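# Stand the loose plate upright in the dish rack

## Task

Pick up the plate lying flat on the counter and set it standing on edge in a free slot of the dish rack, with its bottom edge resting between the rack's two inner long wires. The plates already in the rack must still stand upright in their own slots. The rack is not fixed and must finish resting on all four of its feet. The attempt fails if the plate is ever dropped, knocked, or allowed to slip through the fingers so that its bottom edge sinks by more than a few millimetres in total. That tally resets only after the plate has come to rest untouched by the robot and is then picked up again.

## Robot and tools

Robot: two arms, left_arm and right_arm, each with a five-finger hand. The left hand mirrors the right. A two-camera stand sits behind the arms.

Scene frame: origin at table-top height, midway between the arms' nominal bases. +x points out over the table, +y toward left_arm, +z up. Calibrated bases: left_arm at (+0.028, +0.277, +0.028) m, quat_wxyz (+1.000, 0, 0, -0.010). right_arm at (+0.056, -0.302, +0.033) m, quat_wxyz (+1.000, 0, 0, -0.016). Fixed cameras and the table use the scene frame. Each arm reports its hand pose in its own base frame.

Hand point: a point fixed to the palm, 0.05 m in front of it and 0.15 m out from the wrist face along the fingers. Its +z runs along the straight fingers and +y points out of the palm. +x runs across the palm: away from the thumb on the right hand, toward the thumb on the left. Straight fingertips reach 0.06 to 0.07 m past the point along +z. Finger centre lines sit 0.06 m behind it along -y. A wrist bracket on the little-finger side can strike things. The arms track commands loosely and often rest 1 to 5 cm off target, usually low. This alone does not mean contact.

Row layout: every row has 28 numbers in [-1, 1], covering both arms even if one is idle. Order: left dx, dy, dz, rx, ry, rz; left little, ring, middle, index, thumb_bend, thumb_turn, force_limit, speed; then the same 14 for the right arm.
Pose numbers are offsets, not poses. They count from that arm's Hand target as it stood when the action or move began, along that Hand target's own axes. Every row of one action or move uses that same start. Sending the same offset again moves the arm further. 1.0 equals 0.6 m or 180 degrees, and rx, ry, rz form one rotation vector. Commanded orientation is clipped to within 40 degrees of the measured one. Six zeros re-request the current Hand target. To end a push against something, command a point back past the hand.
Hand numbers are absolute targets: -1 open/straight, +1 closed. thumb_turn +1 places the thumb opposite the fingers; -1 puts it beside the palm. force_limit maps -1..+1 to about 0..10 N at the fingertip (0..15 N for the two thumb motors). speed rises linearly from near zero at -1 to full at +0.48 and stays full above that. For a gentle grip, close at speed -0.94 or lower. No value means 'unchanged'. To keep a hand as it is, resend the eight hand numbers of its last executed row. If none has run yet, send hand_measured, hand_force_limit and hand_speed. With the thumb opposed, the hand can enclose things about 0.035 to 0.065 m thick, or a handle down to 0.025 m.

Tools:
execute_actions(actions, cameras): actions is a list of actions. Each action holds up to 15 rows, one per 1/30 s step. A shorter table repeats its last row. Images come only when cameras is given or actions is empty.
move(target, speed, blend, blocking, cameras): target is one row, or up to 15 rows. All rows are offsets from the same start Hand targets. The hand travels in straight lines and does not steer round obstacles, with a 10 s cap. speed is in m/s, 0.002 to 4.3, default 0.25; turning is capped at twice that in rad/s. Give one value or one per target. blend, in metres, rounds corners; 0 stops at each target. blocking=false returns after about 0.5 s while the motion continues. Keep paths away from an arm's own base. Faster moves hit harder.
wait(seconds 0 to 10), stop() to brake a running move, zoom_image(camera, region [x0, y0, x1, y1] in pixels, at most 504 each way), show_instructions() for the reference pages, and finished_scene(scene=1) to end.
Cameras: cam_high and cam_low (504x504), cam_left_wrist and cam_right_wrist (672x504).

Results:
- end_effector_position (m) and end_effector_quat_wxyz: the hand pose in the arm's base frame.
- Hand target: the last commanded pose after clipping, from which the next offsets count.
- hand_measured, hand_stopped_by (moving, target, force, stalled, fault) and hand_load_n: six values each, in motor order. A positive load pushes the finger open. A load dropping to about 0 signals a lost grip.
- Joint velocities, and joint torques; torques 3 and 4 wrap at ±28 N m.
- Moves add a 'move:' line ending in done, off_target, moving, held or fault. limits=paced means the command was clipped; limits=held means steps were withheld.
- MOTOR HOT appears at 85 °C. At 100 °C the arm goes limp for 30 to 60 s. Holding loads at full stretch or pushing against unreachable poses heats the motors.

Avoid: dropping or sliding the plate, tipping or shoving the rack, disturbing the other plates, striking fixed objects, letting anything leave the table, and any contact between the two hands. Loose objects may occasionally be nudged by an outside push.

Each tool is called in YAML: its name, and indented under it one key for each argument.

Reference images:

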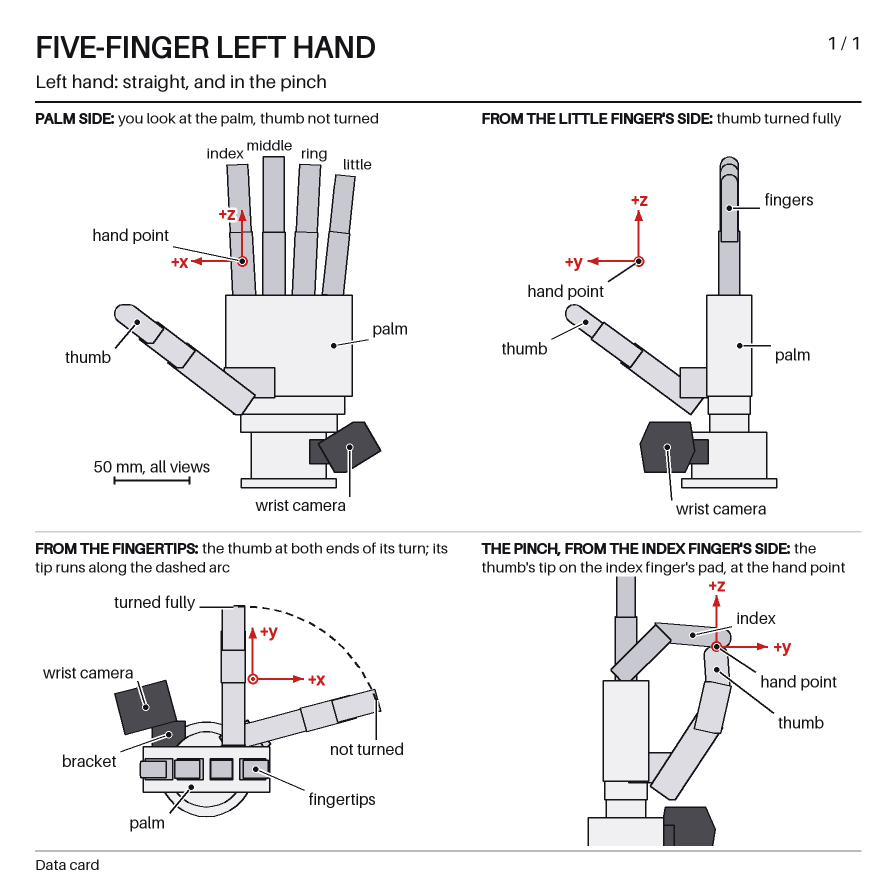

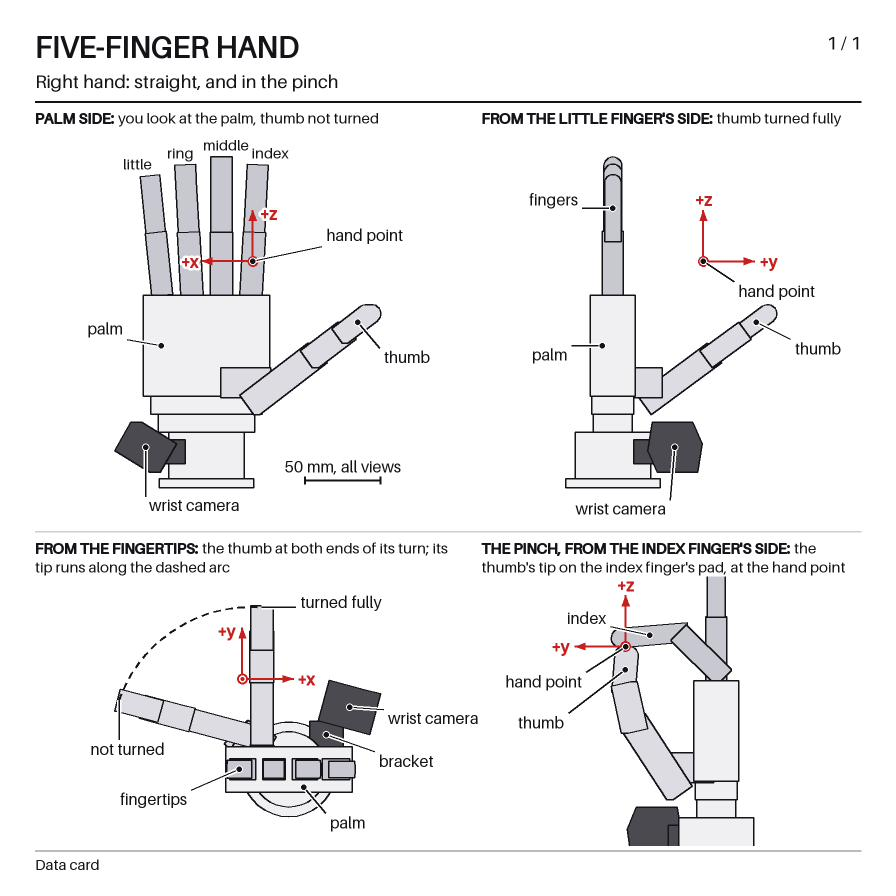

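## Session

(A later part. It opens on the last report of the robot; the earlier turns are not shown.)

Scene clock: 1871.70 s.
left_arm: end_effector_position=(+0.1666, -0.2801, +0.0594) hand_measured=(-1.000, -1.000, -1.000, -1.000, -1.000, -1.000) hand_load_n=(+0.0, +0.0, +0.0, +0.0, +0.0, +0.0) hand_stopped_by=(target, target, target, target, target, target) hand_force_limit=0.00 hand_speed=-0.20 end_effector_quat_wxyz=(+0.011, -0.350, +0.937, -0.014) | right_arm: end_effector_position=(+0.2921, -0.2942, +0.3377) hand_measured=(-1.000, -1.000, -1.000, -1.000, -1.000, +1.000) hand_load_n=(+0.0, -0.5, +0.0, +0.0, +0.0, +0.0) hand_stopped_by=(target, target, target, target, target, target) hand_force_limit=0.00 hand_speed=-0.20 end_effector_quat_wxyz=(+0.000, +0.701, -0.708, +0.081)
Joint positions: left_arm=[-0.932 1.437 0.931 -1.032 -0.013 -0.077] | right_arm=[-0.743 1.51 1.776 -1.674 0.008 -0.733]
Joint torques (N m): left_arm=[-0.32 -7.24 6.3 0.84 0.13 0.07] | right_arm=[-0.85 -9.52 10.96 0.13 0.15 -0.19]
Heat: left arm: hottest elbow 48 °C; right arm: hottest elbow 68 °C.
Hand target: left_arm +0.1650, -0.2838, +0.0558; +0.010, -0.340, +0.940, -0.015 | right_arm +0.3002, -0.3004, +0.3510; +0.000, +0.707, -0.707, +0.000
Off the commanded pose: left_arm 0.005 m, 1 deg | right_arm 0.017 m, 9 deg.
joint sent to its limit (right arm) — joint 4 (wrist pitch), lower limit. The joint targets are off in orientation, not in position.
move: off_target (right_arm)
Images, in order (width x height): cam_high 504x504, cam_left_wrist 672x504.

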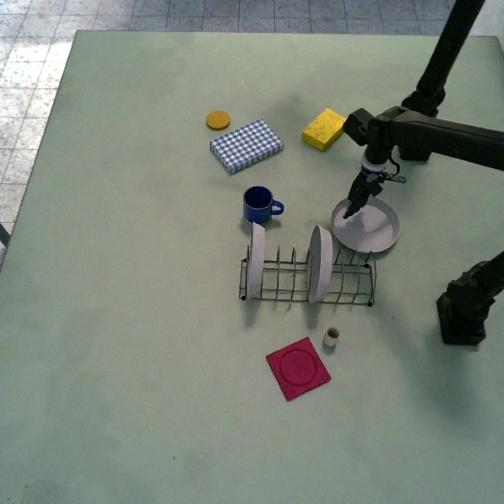

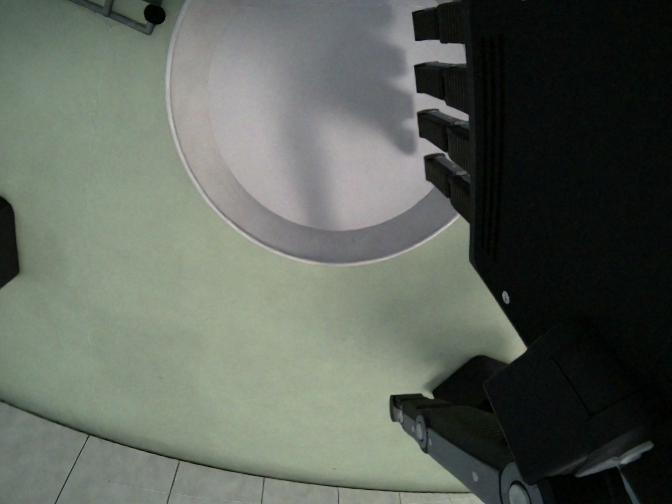

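move:
  target: [0,-0.0833,0.0088,0,0,0,-1,-1,-1,-1,-1,-1,0.0,-0.2,0,0,0,0,0,0,-1,-1,-1,-1,-1,1,0,-0.2]
  speed: 0.06
  cameras: ["cam_left_wrist","cam_high"]

zoom_image:
  camera: "cam_high"
  region: [310, 130, 430, 260]

Scene clock: 1883.33 s.
left_arm: end_effector_position=(+0.1841, -0.3029, +0.0434) hand_measured=(-1.000, -1.000, -1.000, -1.000, -1.000, -1.000) hand_load_n=(+0.0, +0.0, +0.0, -0.5, +0.0, +0.0) hand_stopped_by=(target, target, target, target, target, target) hand_force_limit=0.00 hand_speed=-0.20 end_effector_quat_wxyz=(+0.005, -0.346, +0.938, +0.005) | right_arm: end_effector_position=(+0.2921, -0.2942, +0.3377) hand_measured=(-1.000, -1.000, -1.000, -1.000, -1.000, +1.000) hand_load_n=(+0.0, +0.0, +0.0, +0.0, +0.0, +0.0) hand_stopped_by=(target, target, target, target, target, target) hand_force_limit=0.00 hand_speed=-0.20 end_effector_quat_wxyz=(+0.000, +0.701, -0.708, +0.081)
Joint positions: left_arm=[-0.932 1.561 1.015 -1.031 -0.013 -0.068] | right_arm=[-0.743 1.51 1.776 -1.674 0.008 -0.733]
Joint torques (N m): left_arm=[0.32 -8.64 9.51 0.49 0.13 0.06] | right_arm=[-0.85 -9.52 10.96 0.13 0.16 -0.19]
Heat: left arm: hottest elbow 47 °C; right arm: hottest elbow 68 °C.
Hand target: left_arm +0.1972, -0.3224, +0.0523; +0.010, -0.340, +0.940, -0.015 | right_arm +0.3002, -0.3004, +0.3510; +0.000, +0.707, -0.707, +0.000
Off the commanded pose: left_arm 0.025 m, 2 deg | right_arm 0.017 m, 9 deg.
joint sent to its limit (right arm) — joint 4 (wrist pitch), lower limit. The joint targets are off in orientation, not in position.
move: off_target (left_arm, right_arm)
Images, in order (width x height): cam_high 504x504, cam_left_wrist 672x504.

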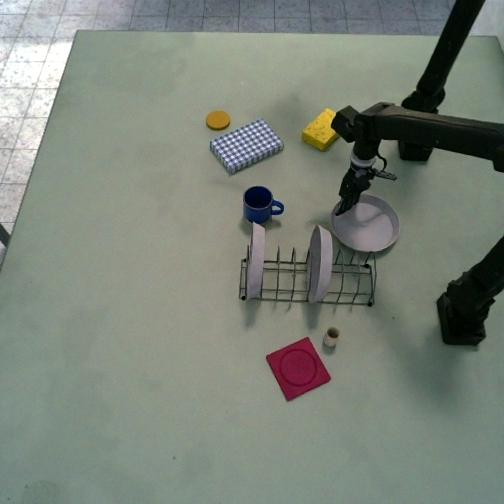

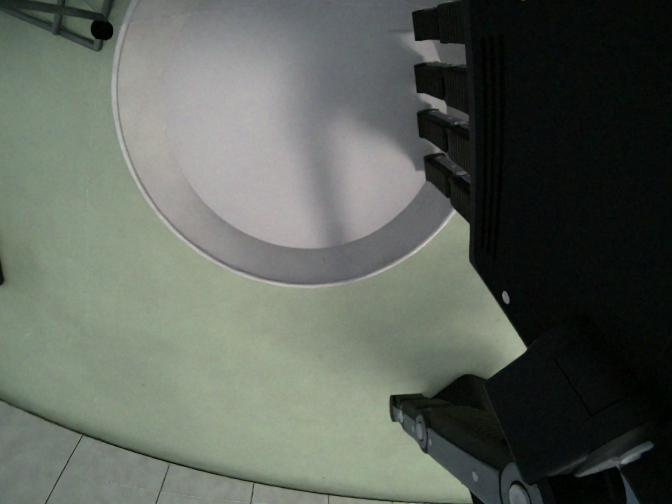

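Scaled by 3.877 from the camera's 504x504 image, which has a finer 720x720 frame.

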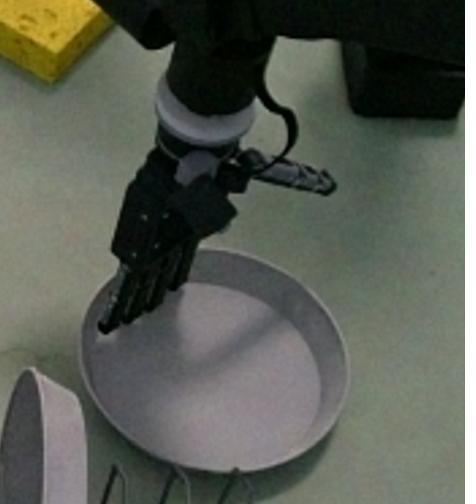

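move:
  target:
    - [0,0,-0.022,0,0,0,-1,-1,-1,-1,-1,-1,0.0,-0.2,0,0,0,0,0,0,-1,-1,-1,-1,-1,1,0,-0.2]
    - [0,-0.0667,-0.024,0,0,0,-1,-1,-1,-1,-1,-1,0.0,-0.2,0,0,0,0,0,0,-1,-1,-1,-1,-1,1,0,-0.2]
  speed: 0.06
  cameras: ["cam_left_wrist","cam_high"]

zoom_image:
  camera: "cam_high"
  region: [290, 130, 410, 260]

Scene clock: 1892.17 s.
left_arm: end_effector_position=(+0.2095, -0.3366, +0.0579) hand_measured=(-1.000, -1.000, -1.000, -1.000, -1.000, -1.000) hand_load_n=(+0.0, +0.0, +0.0, +0.0, +0.0, +0.0) hand_stopped_by=(target, target, target, target, target, target) hand_force_limit=0.00 hand_speed=-0.20 end_effector_quat_wxyz=(+0.007, -0.344, +0.939, +0.001) | right_arm: end_effector_position=(+0.2921, -0.2942, +0.3377) hand_measured=(-1.000, -1.000, -1.000, -1.000, -1.000, +1.000) hand_load_n=(+0.0, +0.0, +0.0, +0.0, +0.0, +0.0) hand_stopped_by=(target, target, target, target, target, target) hand_force_limit=0.00 hand_speed=-0.20 end_effector_quat_wxyz=(+0.000, +0.701, -0.708, +0.081)
Joint positions: left_arm=[-0.932 1.636 1.153 -1.085 -0.013 -0.063] | right_arm=[-0.743 1.51 1.776 -1.674 0.008 -0.733]
Joint torques (N m): left_arm=[0.73 -9.99 9.8 0.05 0.13 0.06] | right_arm=[-0.85 -9.52 10.96 0.12 0.16 -0.19]
Heat: left arm: hottest elbow 47 °C; right arm: hottest elbow 68 °C.
Hand target: left_arm +0.2223, -0.3527, +0.0680; +0.010, -0.340, +0.940, -0.015 | right_arm +0.3002, -0.3004, +0.3510; +0.000, +0.707, -0.707, +0.000
Off the commanded pose: left_arm 0.023 m, 2 deg | right_arm 0.017 m, 9 deg.
joint sent to its limit (right arm) — joint 4 (wrist pitch), lower limit. The joint targets are off in orientation, not in position.
move: off_target (left_arm, right_arm)
Images, in order (width x height): cam_high 504x504, cam_left_wrist 672x504.

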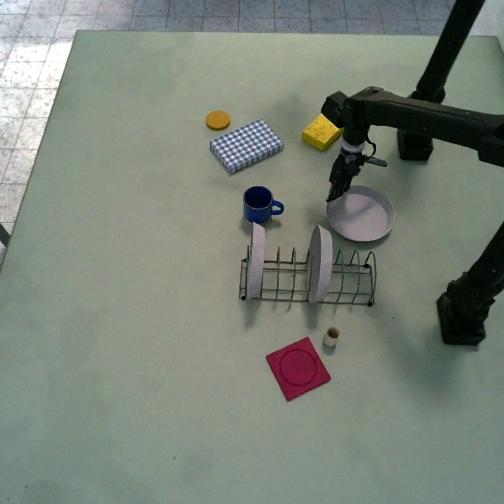

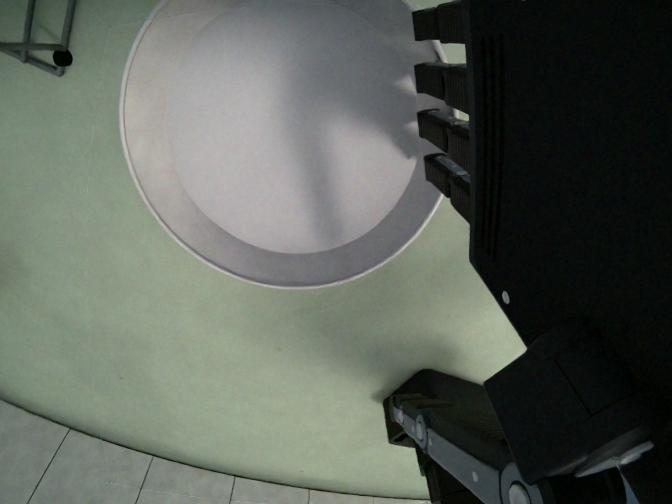

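Scaled by 3.877 from the camera's 504x504 image, which has a finer 720x720 frame.

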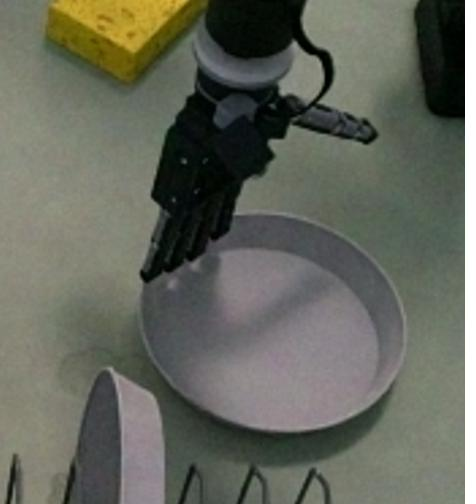

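move:
  target: [0,-0.15,0.002,0,0,0,-1,-1,-1,-1,-1,-1,0.0,-0.2,0,0,0,0,0,0,-1,-1,-1,-1,-1,1,0,-0.2]
  speed: 0.07
  cameras: ["cam_high"]

zoom_image:
  camera: "cam_high"
  region: [270, 110, 390, 240]

Scene clock: 1904.23 s.
left_arm: end_effector_position=(+0.2637, -0.4089, +0.0602) hand_measured=(-1.000, -1.000, -1.000, -1.000, -1.000, -1.000) hand_load_n=(+0.0, +0.0, +0.0, +0.0, +0.0, +0.0) hand_stopped_by=(target, target, target, target, target, target) hand_force_limit=0.00 hand_speed=-0.20 end_effector_quat_wxyz=(+0.006, -0.340, +0.940, +0.001) | right_arm: end_effector_position=(+0.2921, -0.2942, +0.3377) hand_measured=(-1.000, -1.000, -1.000, -1.000, -1.000, +1.000) hand_load_n=(+0.0, +0.0, +0.0, +0.0, +0.0, +0.0) hand_stopped_by=(target, target, target, target, target, target) hand_force_limit=0.00 hand_speed=-0.20 end_effector_quat_wxyz=(+0.000, +0.701, -0.708, +0.081)
Joint positions: left_arm=[-0.932 1.848 1.453 -1.173 -0.013 -0.055] | right_arm=[-0.743 1.51 1.776 -1.674 0.008 -0.733]
Joint torques (N m): left_arm=[1.44 -13.33 10.26 0.16 0.13 0.07] | right_arm=[-0.85 -9.47 10.96 0.13 0.16 -0.19]
Heat: left arm: hottest elbow 49 °C; right arm: hottest elbow 68 °C.
Hand target: left_arm +0.2798, -0.4219, +0.0698; +0.010, -0.340, +0.940, -0.015 | right_arm +0.3002, -0.3004, +0.3510; +0.000, +0.707, -0.707, +0.000
Off the commanded pose: left_arm 0.023 m, 2 deg | right_arm 0.017 m, 9 deg.
joint sent to its limit (right arm) — joint 4 (wrist pitch), lower limit. The joint targets are off in orientation, not in position.
move: off_target (left_arm, right_arm)
Images, in order (width x height): cam_high 504x504.

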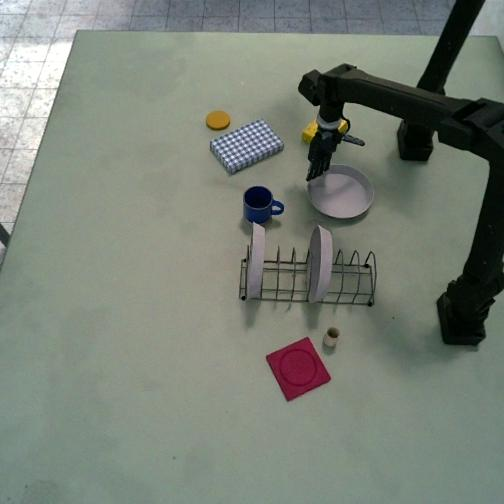

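Scaled by 3.877 from the camera's 504x504 image, which has a finer 720x720 frame.

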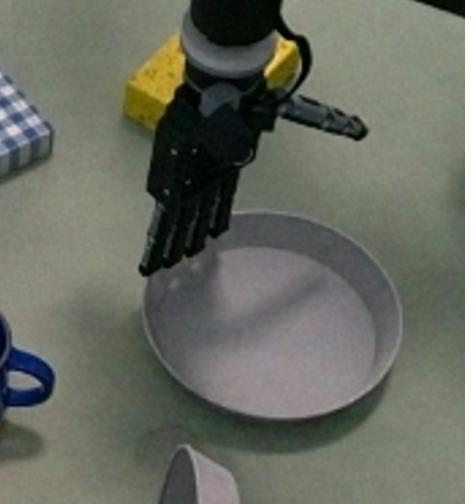

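move:
  target: [-0.021,-0.17,0.002,0,0,0,-1,-1,-1,-1,-1,-1,0.0,-0.2,0,0,0,0,0,0,-1,-1,-1,-1,-1,1,0,-0.2]
  speed: 0.07
  cameras: ["cam_high","cam_left_wrist"]

zoom_image:
  camera: "cam_high"
  region: [250, 90, 370, 220]

Scene clock: 1919.27 s.
left_arm: end_effector_position=(+0.3367, -0.4835, +0.0631) hand_measured=(-1.000, -1.000, -1.000, -1.000, -1.000, -1.000) hand_load_n=(+0.0, +0.0, -0.5, +0.0, +0.0, +0.0) hand_stopped_by=(target, target, target, target, target, target) hand_force_limit=0.00 hand_speed=-0.20 end_effector_quat_wxyz=(+0.006, -0.338, +0.941, +0.001) | right_arm: end_effector_position=(+0.2921, -0.2942, +0.3377) hand_measured=(-1.000, -1.000, -1.000, -1.000, -1.000, +1.000) hand_load_n=(+0.0, +0.0, +0.0, +0.0, -0.5, +0.0) hand_stopped_by=(target, target, target, target, target, target) hand_force_limit=0.00 hand_speed=-0.20 end_effector_quat_wxyz=(+0.000, +0.701, -0.708, +0.081)
Joint positions: left_arm=[-0.91 2.114 1.882 -1.338 -0.012 -0.03] | right_arm=[-0.743 1.51 1.776 -1.674 0.008 -0.733]
Joint torques (N m): left_arm=[1.79 -17.2 10.52 0.38 0.13 0.08] | right_arm=[-0.85 -9.52 10.96 0.13 0.16 -0.19]
Heat: left arm: hottest elbow 50 °C; right arm: hottest elbow 68 °C.
Hand target: left_arm +0.3548, -0.4921, +0.0722; +0.010, -0.340, +0.940, -0.014 | right_arm +0.3002, -0.3004, +0.3510; +0.000, +0.707, -0.707, +0.000
Off the commanded pose: left_arm 0.022 m, 2 deg | right_arm 0.017 m, 9 deg.
joint sent to its limit (right arm) — joint 4 (wrist pitch), lower limit. The joint targets are off in orientation, not in position.
move: off_target (left_arm, right_arm)
Images, in order (width x height): cam_high 504x504, cam_left_wrist 672x504.

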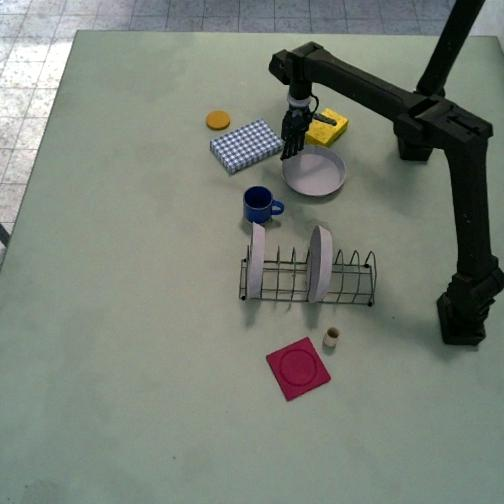

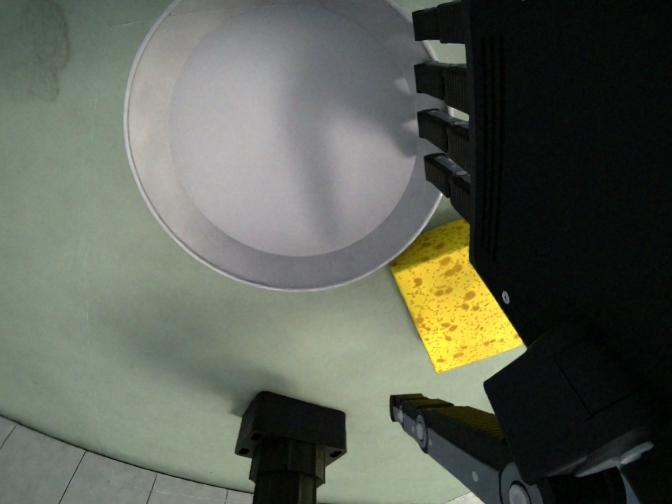

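Scaled by 3.877 from the camera's 504x504 image, which has a finer 720x720 frame.

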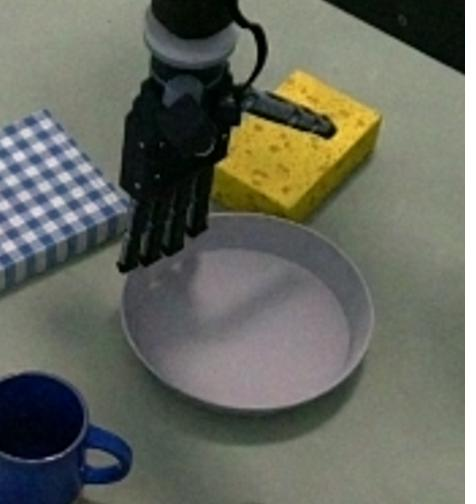

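move:
  target:
    - [0,0.04,-0.0,0,0,0,-1,-1,-1,-1,-1,-1,0.0,-0.2,0,0,0,0,0,0,-1,-1,-1,-1,-1,1,0,-0.2]
    - [0,0.045,-0.2,0,0,0,-1,-1,-1,-1,-1,-1,0.0,-0.2,0,0,0,0,0,0,-1,-1,-1,-1,-1,1,0,-0.2]
    - [-0.005,0.208,-0.1188,0.408,0,0,-0.3,-0.2,-0.2,-0.1,-0.05,1,0.0,-0.2,0,0,0,0,0,0,-1,-1,-1,-1,-1,1,0,-0.2]
  speed: [0.08,0.15,0.25]
  cameras: ["cam_high","cam_left_wrist"]

Scene clock: 2004.40 s.
left_arm: end_effector_position=(+0.2720, -0.3918, +0.1309) hand_measured=(-0.300, -0.200, -0.200, -0.100, -0.050, +1.000) hand_load_n=(+0.0, +0.0, +0.0, -0.5, +0.0, -0.5) hand_stopped_by=(target, target, target, target, target, target) hand_force_limit=0.00 hand_speed=-0.20 end_effector_quat_wxyz=(+0.204, -0.272, +0.752, -0.565) | right_arm: end_effector_position=(+0.2921, -0.2942, +0.3377) hand_measured=(-1.000, -1.000, -1.000, -1.000, -1.000, +1.000) hand_load_n=(+0.0, +0.0, +0.0, +0.0, +0.0, +0.0) hand_stopped_by=(target, target, target, target, target, target) hand_force_limit=0.00 hand_speed=-0.20 end_effector_quat_wxyz=(+0.000, +0.701, -0.708, +0.081)
Joint positions: left_arm=[-0.91 1.178 0.489 0.406 -0.032 -0.009] | right_arm=[-0.743 1.51 1.776 -1.674 0.008 -0.733]
Joint torques (N m): left_arm=[0.79 -5.77 6.83 2.55 0.02 0.07] | right_arm=[-0.85 -9.52 10.96 0.13 0.16 -0.19]
Heat: left arm: hottest elbow 57 °C; right arm: hottest elbow 68 °C.
Hand target: left_arm +0.2754, -0.3930, +0.1393; +0.211, -0.267, +0.745, -0.574 | right_arm +0.3002, -0.3004, +0.3510; +0.000, +0.707, -0.707, +0.000
Off the commanded pose: left_arm 0.009 m, 2 deg | right_arm 0.017 m, 9 deg.
joint sent to its limit (right arm) — joint 4 (wrist pitch), lower limit. The joint targets are off in orientation, not in position.
move: off_target (right_arm)
Images, in order (width x height): cam_high 504x504, cam_left_wrist 672x504.

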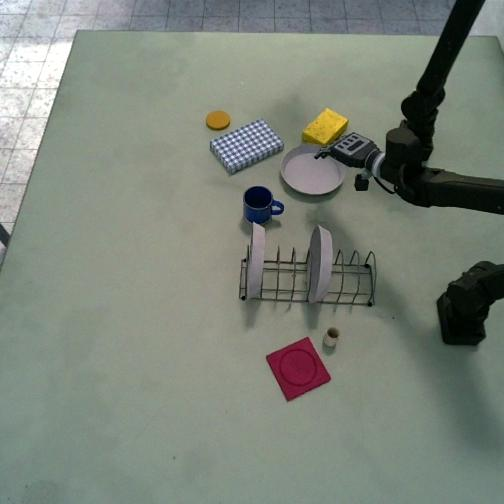

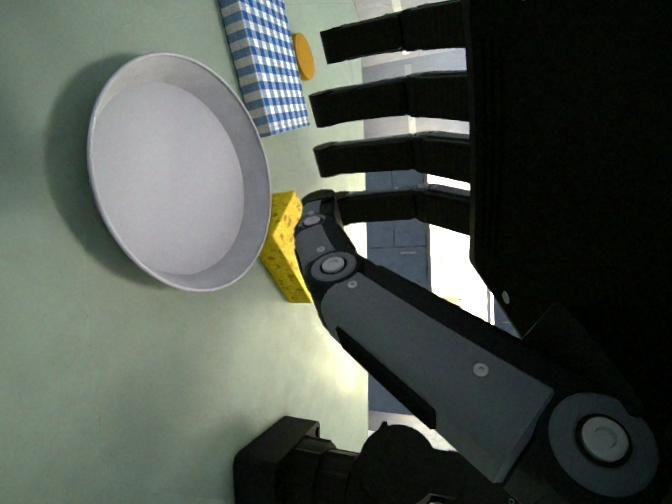

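zoom_image:
  camera: "cam_high"
  region: [260, 100, 380, 220]

Scaled by 4.200 from the camera's 504x504 image, which has a finer 720x720 frame.

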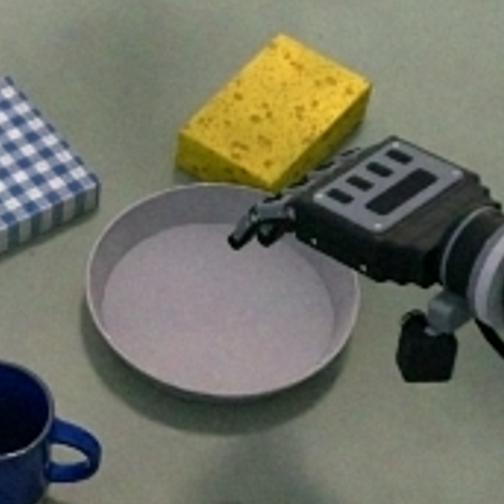

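move:
  target: [-0.0132,0.109,0.0448,0,0.0269,0.0069,-0.3,-0.2,-0.2,-0.1,-0.05,1,0.0,-0.2,0,0,0,0,0,0,-1,-1,-1,-1,-1,1,0,-0.2]
  speed: 0.1
  cameras: ["cam_high","cam_left_wrist","cam_low"]

zoom_image:
  camera: "cam_high"
  region: [260, 100, 380, 220]

zoom_image:
  camera: "cam_low"
  region: [200, 160, 360, 290]

Scene clock: 2037.83 s.
left_arm: end_effector_position=(+0.2801, -0.3972, +0.0694) hand_measured=(-0.300, -0.200, -0.200, -0.100, -0.050, +1.000) hand_load_n=(+0.0, +0.0, +0.0, +0.0, +0.0, +0.0) hand_stopped_by=(target, target, target, target, target, target) hand_force_limit=0.00 hand_speed=-0.20 end_effector_quat_wxyz=(+0.178, -0.235, +0.759, -0.580) | right_arm: end_effector_position=(+0.2921, -0.2942, +0.3377) hand_measured=(-1.000, -1.000, -1.000, -1.000, -1.000, +1.000) hand_load_n=(+0.0, +0.0, +0.0, +0.0, +0.0, +0.0) hand_stopped_by=(target, target, target, target, target, target) hand_force_limit=0.00 hand_speed=-0.20 end_effector_quat_wxyz=(+0.000, +0.701, -0.708, +0.081)
Joint positions: left_arm=[-0.848 1.42 0.442 0.71 0.122 0.031] | right_arm=[-0.743 1.51 1.776 -1.674 0.008 -0.733]
Joint torques (N m): left_arm=[1.73 -5.66 5.42 2.58 0.17 0.08] | right_arm=[-0.91 -9.52 10.96 0.13 0.16 -0.19]
Heat: left arm: hottest elbow 51 °C; right arm: hottest elbow 68 °C.
Hand target: left_arm +0.2880, -0.3949, +0.0693; +0.186, -0.234, +0.756, -0.582 | right_arm +0.3002, -0.3004, +0.3510; +0.000, +0.707, -0.707, +0.000
Off the commanded pose: left_arm 0.008 m, 1 deg | right_arm 0.017 m, 9 deg.
joint sent to its limit (right arm) — joint 4 (wrist pitch), lower limit. The joint targets are off in orientation, not in position.
move: off_target (right_arm)
Images, in order (width x height): cam_high 504x504, cam_low 504x504, cam_left_wrist 672x504.

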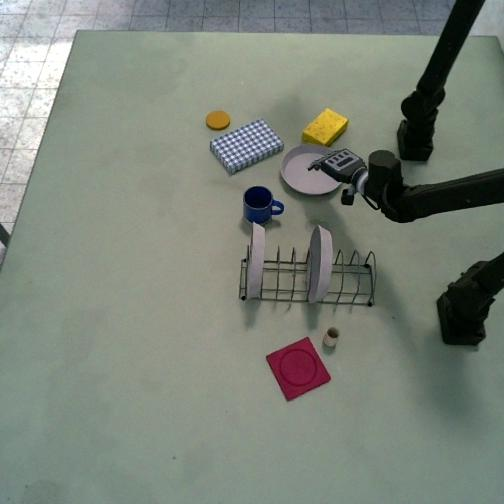

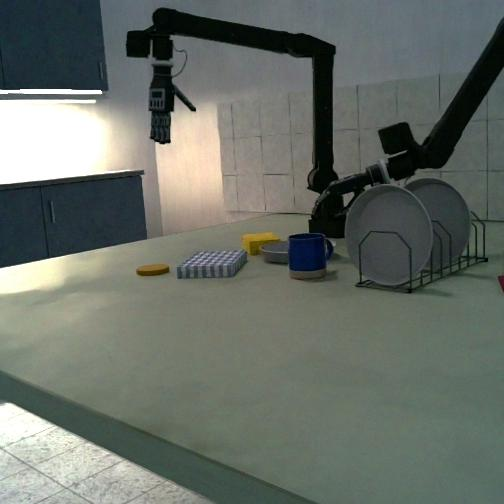

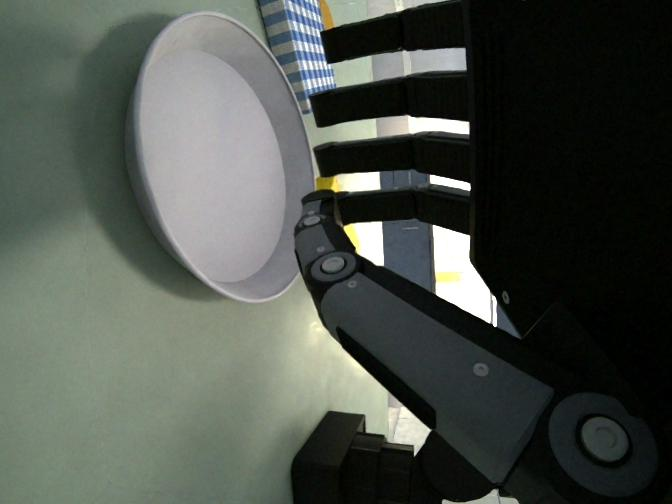

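Scaled by 4.200 from the camera's 504x504 image, which has a finer 720x720 frame.

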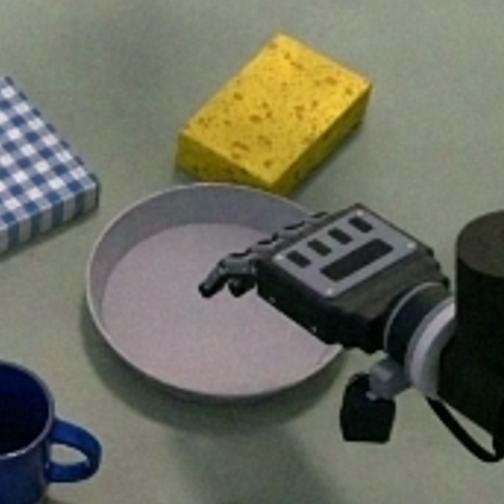

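Scaled by 3.150 from the camera's 504x504 image, which has a finer 720x720 frame.

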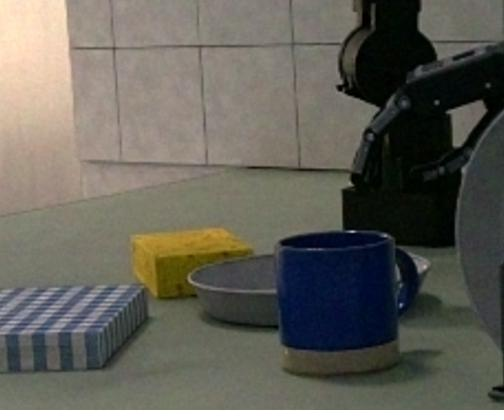

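move:
  target: [-0.015,0.0657,0.0115,0,0,0,-0.3,-0.2,-0.2,-0.1,-0.05,1,0.0,-0.2,0,0,0,0,0,0,-1,-1,-1,-1,-1,1,0,-0.2]
  speed: 0.08
  cameras: ["cam_high","cam_left_wrist","cam_low"]

zoom_image:
  camera: "cam_high"
  region: [260, 100, 380, 220]

zoom_image:
  camera: "cam_low"
  region: [240, 160, 380, 290]

Scene clock: 2062.63 s.
left_arm: end_effector_position=(+0.2867, -0.3902, +0.0305) hand_measured=(-0.300, -0.200, -0.200, -0.100, -0.050, +1.000) hand_load_n=(+0.0, +0.0, +0.0, +0.0, +0.0, +0.0) hand_stopped_by=(target, target, target, target, target, target) hand_force_limit=0.00 hand_speed=-0.20 end_effector_quat_wxyz=(+0.178, -0.234, +0.759, -0.581) | right_arm: end_effector_position=(+0.2921, -0.2942, +0.3377) hand_measured=(-1.000, -1.000, -1.000, -1.000, -1.000, +1.000) hand_load_n=(+0.0, +0.0, +0.0, +0.0, +0.0, +0.0) hand_stopped_by=(target, target, target, target, target, target) hand_force_limit=0.00 hand_speed=-0.20 end_effector_quat_wxyz=(+0.000, +0.701, -0.708, +0.081)
Joint positions: left_arm=[-0.817 1.575 0.416 0.891 0.151 0.039] | right_arm=[-0.743 1.51 1.776 -1.674 0.008 -0.733]
Joint torques (N m): left_arm=[1.79 -6.48 4.23 2.59 0.17 0.08] | right_arm=[-0.85 -9.52 10.96 0.13 0.16 -0.19]
Heat: left arm: hottest elbow 48 °C; right arm: hottest elbow 68 °C.
Hand target: left_arm +0.2936, -0.3868, +0.0295; +0.186, -0.234, +0.756, -0.582 | right_arm +0.3002, -0.3004, +0.3510; +0.000, +0.707, -0.707, +0.000
Off the commanded pose: left_arm 0.008 m, 1 deg | right_arm 0.017 m, 9 deg.
joint sent to its limit (right arm) — joint 4 (wrist pitch), lower limit. The joint targets are off in orientation, not in position.
move: off_target (right_arm)
Images, in order (width x height): cam_high 504x504, cam_low 504x504, cam_left_wrist 672x504.

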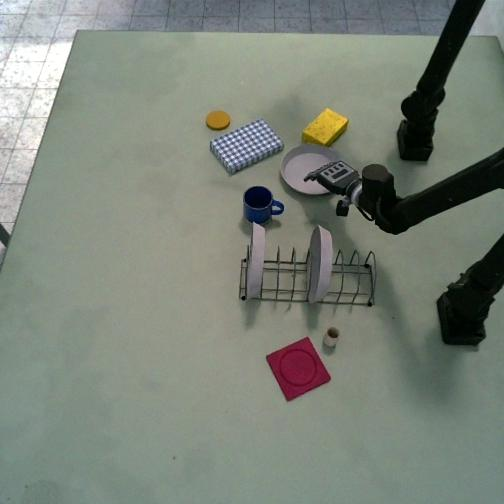

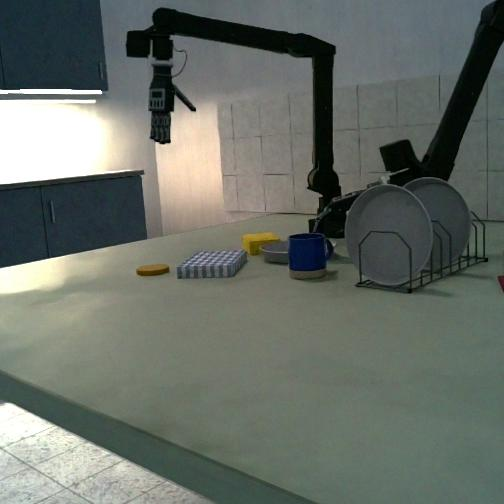

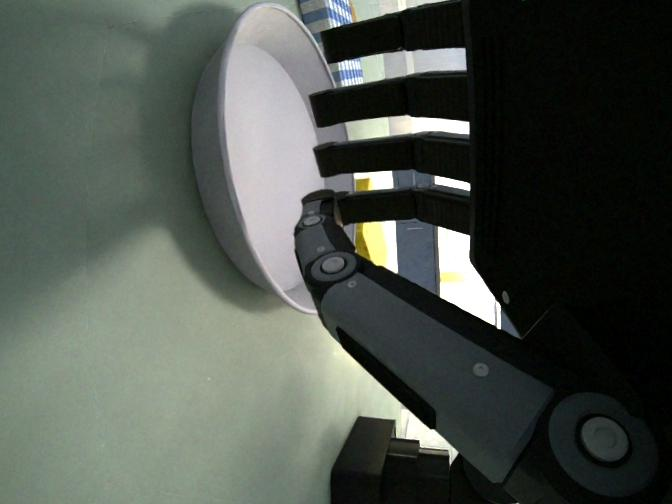

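Scaled by 4.200 from the camera's 504x504 image, which has a finer 720x720 frame.

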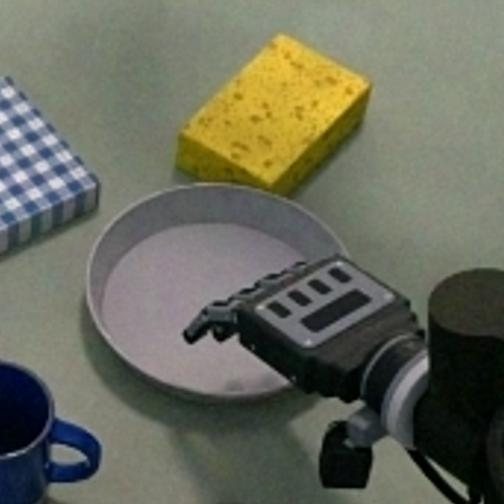

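Scaled by 3.600 from the camera's 504x504 image, which has a finer 720x720 frame.

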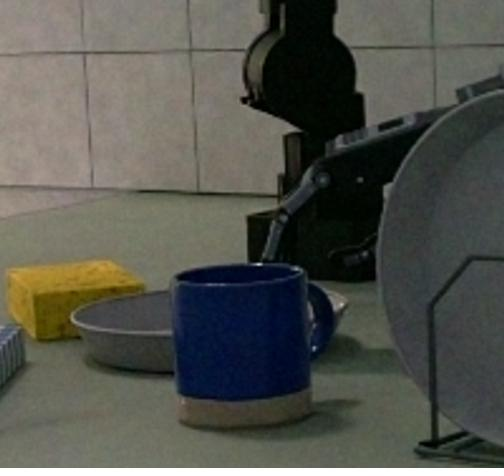

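move:
  target: [0,0.04,-0.0086,0,0,0,-0.3,-0.2,-0.2,-0.1,-0.15,1,0.0,-0.5,0,0,0,0,0,0,-1,-1,-1,-1,-1,1,0,-0.2]
  speed: 0.06
  cameras: ["cam_high","cam_left_wrist","cam_low"]

zoom_image:
  camera: "cam_high"
  region: [260, 100, 380, 220]

zoom_image:
  camera: "cam_low"
  region: [240, 160, 380, 290]

Scene clock: 2092.73 s.
left_arm: end_effector_position=(+0.2812, -0.3819, +0.0093) hand_measured=(-0.300, -0.200, -0.200, -0.100, -0.150, +1.000) hand_load_n=(+0.0, +0.0, +0.0, +0.0, +0.0, +0.0) hand_stopped_by=(target, target, target, target, target, target) hand_force_limit=0.00 hand_speed=-0.50 end_effector_quat_wxyz=(+0.178, -0.234, +0.758, -0.582) | right_arm: end_effector_position=(+0.2921, -0.2942, +0.3377) hand_measured=(-1.000, -1.000, -1.000, -1.000, -1.000, +1.000) hand_load_n=(+0.0, +0.0, +0.0, +0.0, +0.0, +0.0) hand_stopped_by=(target, target, target, target, target, target) hand_force_limit=0.00 hand_speed=-0.20 end_effector_quat_wxyz=(+0.000, +0.701, -0.708, +0.081)
Joint positions: left_arm=[-0.812 1.655 0.384 1.005 0.157 0.041] | right_arm=[-0.743 1.51 1.776 -1.674 0.008 -0.733]
Joint torques (N m): left_arm=[1.85 -6.65 3.44 2.65 0.17 0.08] | right_arm=[-0.85 -9.52 10.95 0.13 0.16 -0.19]
Heat: left arm: hottest elbow 46 °C; right arm: hottest elbow 68 °C.
Hand target: left_arm +0.2876, -0.3777, +0.0077; +0.186, -0.234, +0.756, -0.582 | right_arm +0.3002, -0.3004, +0.3510; +0.000, +0.707, -0.707, +0.000
Off the commanded pose: left_arm 0.008 m, 1 deg | right_arm 0.017 m, 9 deg.
joint sent to its limit (right arm) — joint 4 (wrist pitch), lower limit. The joint targets are off in orientation, not in position.
move: off_target (right_arm)
Images, in order (width x height): cam_high 504x504, cam_low 504x504, cam_left_wrist 672x504.

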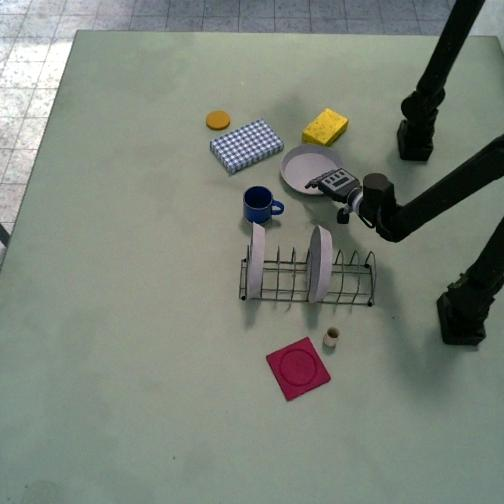

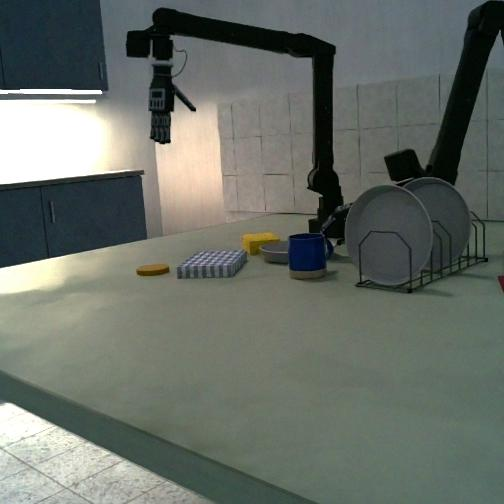

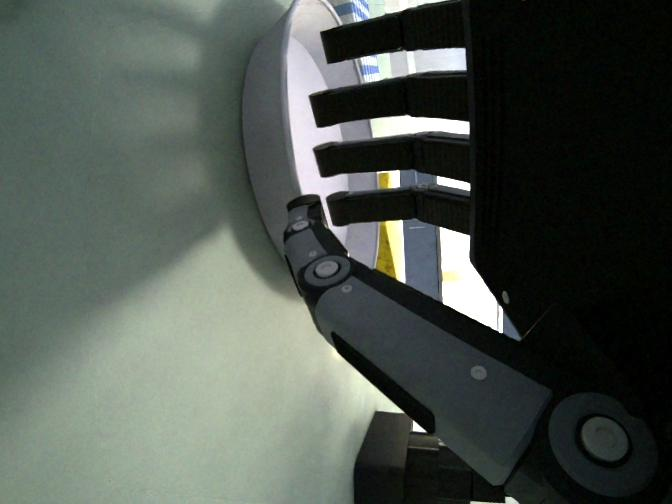

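Scaled by 4.200 from the camera's 504x504 image, which has a finer 720x720 frame.

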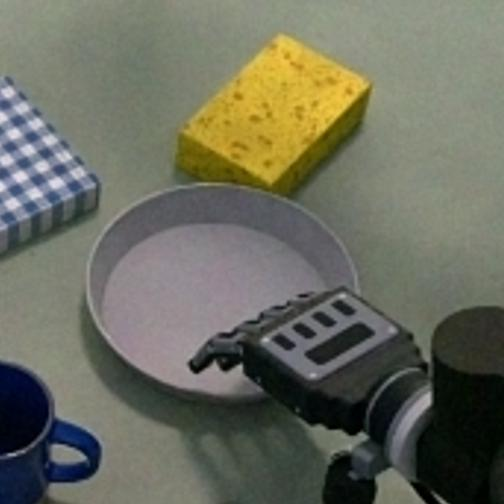

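Scaled by 3.600 from the camera's 504x504 image, which has a finer 720x720 frame.

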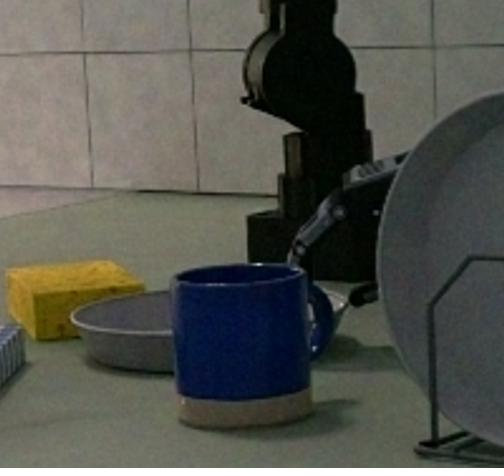

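move:
  target: [0,0.025,0.0064,0,0,0,-0.3,-0.2,-0.2,-0.1,-0.15,1,0.0,-0.5,0,0,0,0,0,0,-1,-1,-1,-1,-1,1,0,-0.2]
  speed: 0.05
  cameras: ["cam_high","cam_left_wrist"]

zoom_image:
  camera: "cam_left_wrist"
  region: [200, 0, 480, 320]

Scene clock: 2106.43 s.
left_arm: end_effector_position=(+0.2812, -0.3816, -0.0064) hand_measured=(-0.300, -0.200, -0.200, -0.100, -0.150, +1.000) hand_load_n=(+0.0, +0.0, +0.0, +0.0, +0.0, +0.0) hand_stopped_by=(target, target, target, target, target, target) hand_force_limit=0.00 hand_speed=-0.50 end_effector_quat_wxyz=(+0.178, -0.234, +0.758, -0.582) | right_arm: end_effector_position=(+0.2921, -0.2942, +0.3377) hand_measured=(-1.000, -1.000, -1.000, -1.000, -1.000, +1.000) hand_load_n=(+0.0, +0.0, +0.0, +0.0, +0.0, +0.0) hand_stopped_by=(target, target, target, target, target, target) hand_force_limit=0.00 hand_speed=-0.20 end_effector_quat_wxyz=(+0.000, +0.701, -0.708, +0.081)
Joint positions: left_arm=[-0.811 1.728 0.384 1.077 0.158 0.041] | right_arm=[-0.743 1.51 1.776 -1.674 0.008 -0.733]
Joint torques (N m): left_arm=[1.79 -7 2.99 2.62 0.17 0.08] | right_arm=[-0.85 -9.52 10.96 0.12 0.16 -0.19]
Heat: left arm: hottest elbow 45 °C; right arm: hottest elbow 68 °C.
Hand target: left_arm +0.2876, -0.3775, -0.0078; +0.186, -0.234, +0.756, -0.582 | right_arm +0.3002, -0.3004, +0.3510; +0.000, +0.707, -0.707, +0.000
Off the commanded pose: left_arm 0.008 m, 1 deg | right_arm 0.017 m, 9 deg.
joint sent to its limit (right arm) — joint 4 (wrist pitch), lower limit. The joint targets are off in orientation, not in position.
move: off_target (right_arm)
Images, in order (width x height): cam_high 504x504, cam_left_wrist 672x504.

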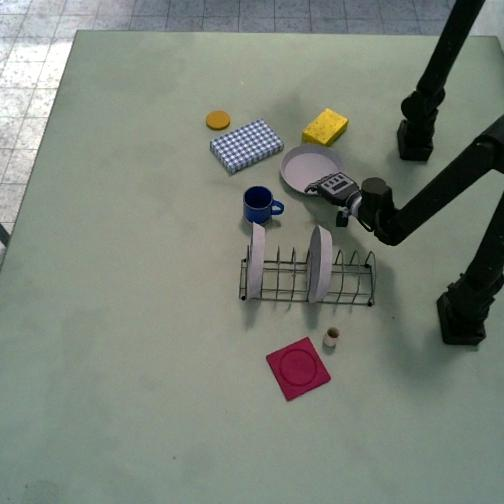

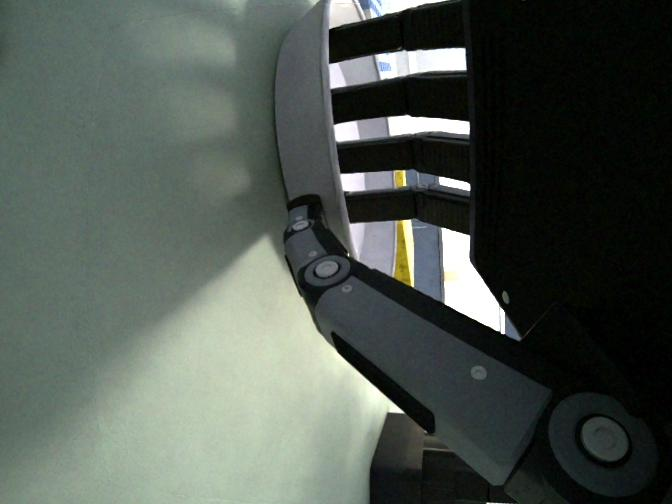

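Scaled by 1.575 from the camera's 672x504 image, which has a finer 960x720 frame.

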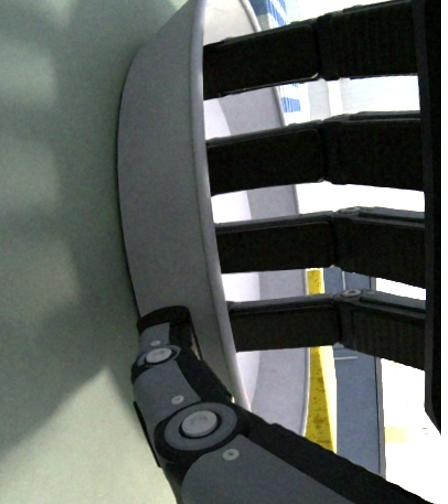

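zoom_image:
  camera: "cam_high"
  region: [270, 130, 370, 230]

Scaled by 5.040 from the camera's 504x504 image, which has a finer 720x720 frame.

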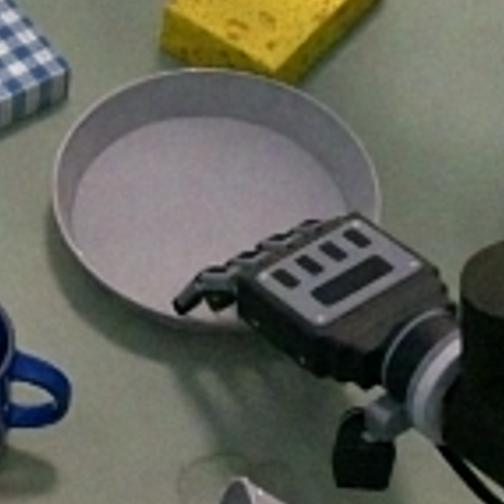

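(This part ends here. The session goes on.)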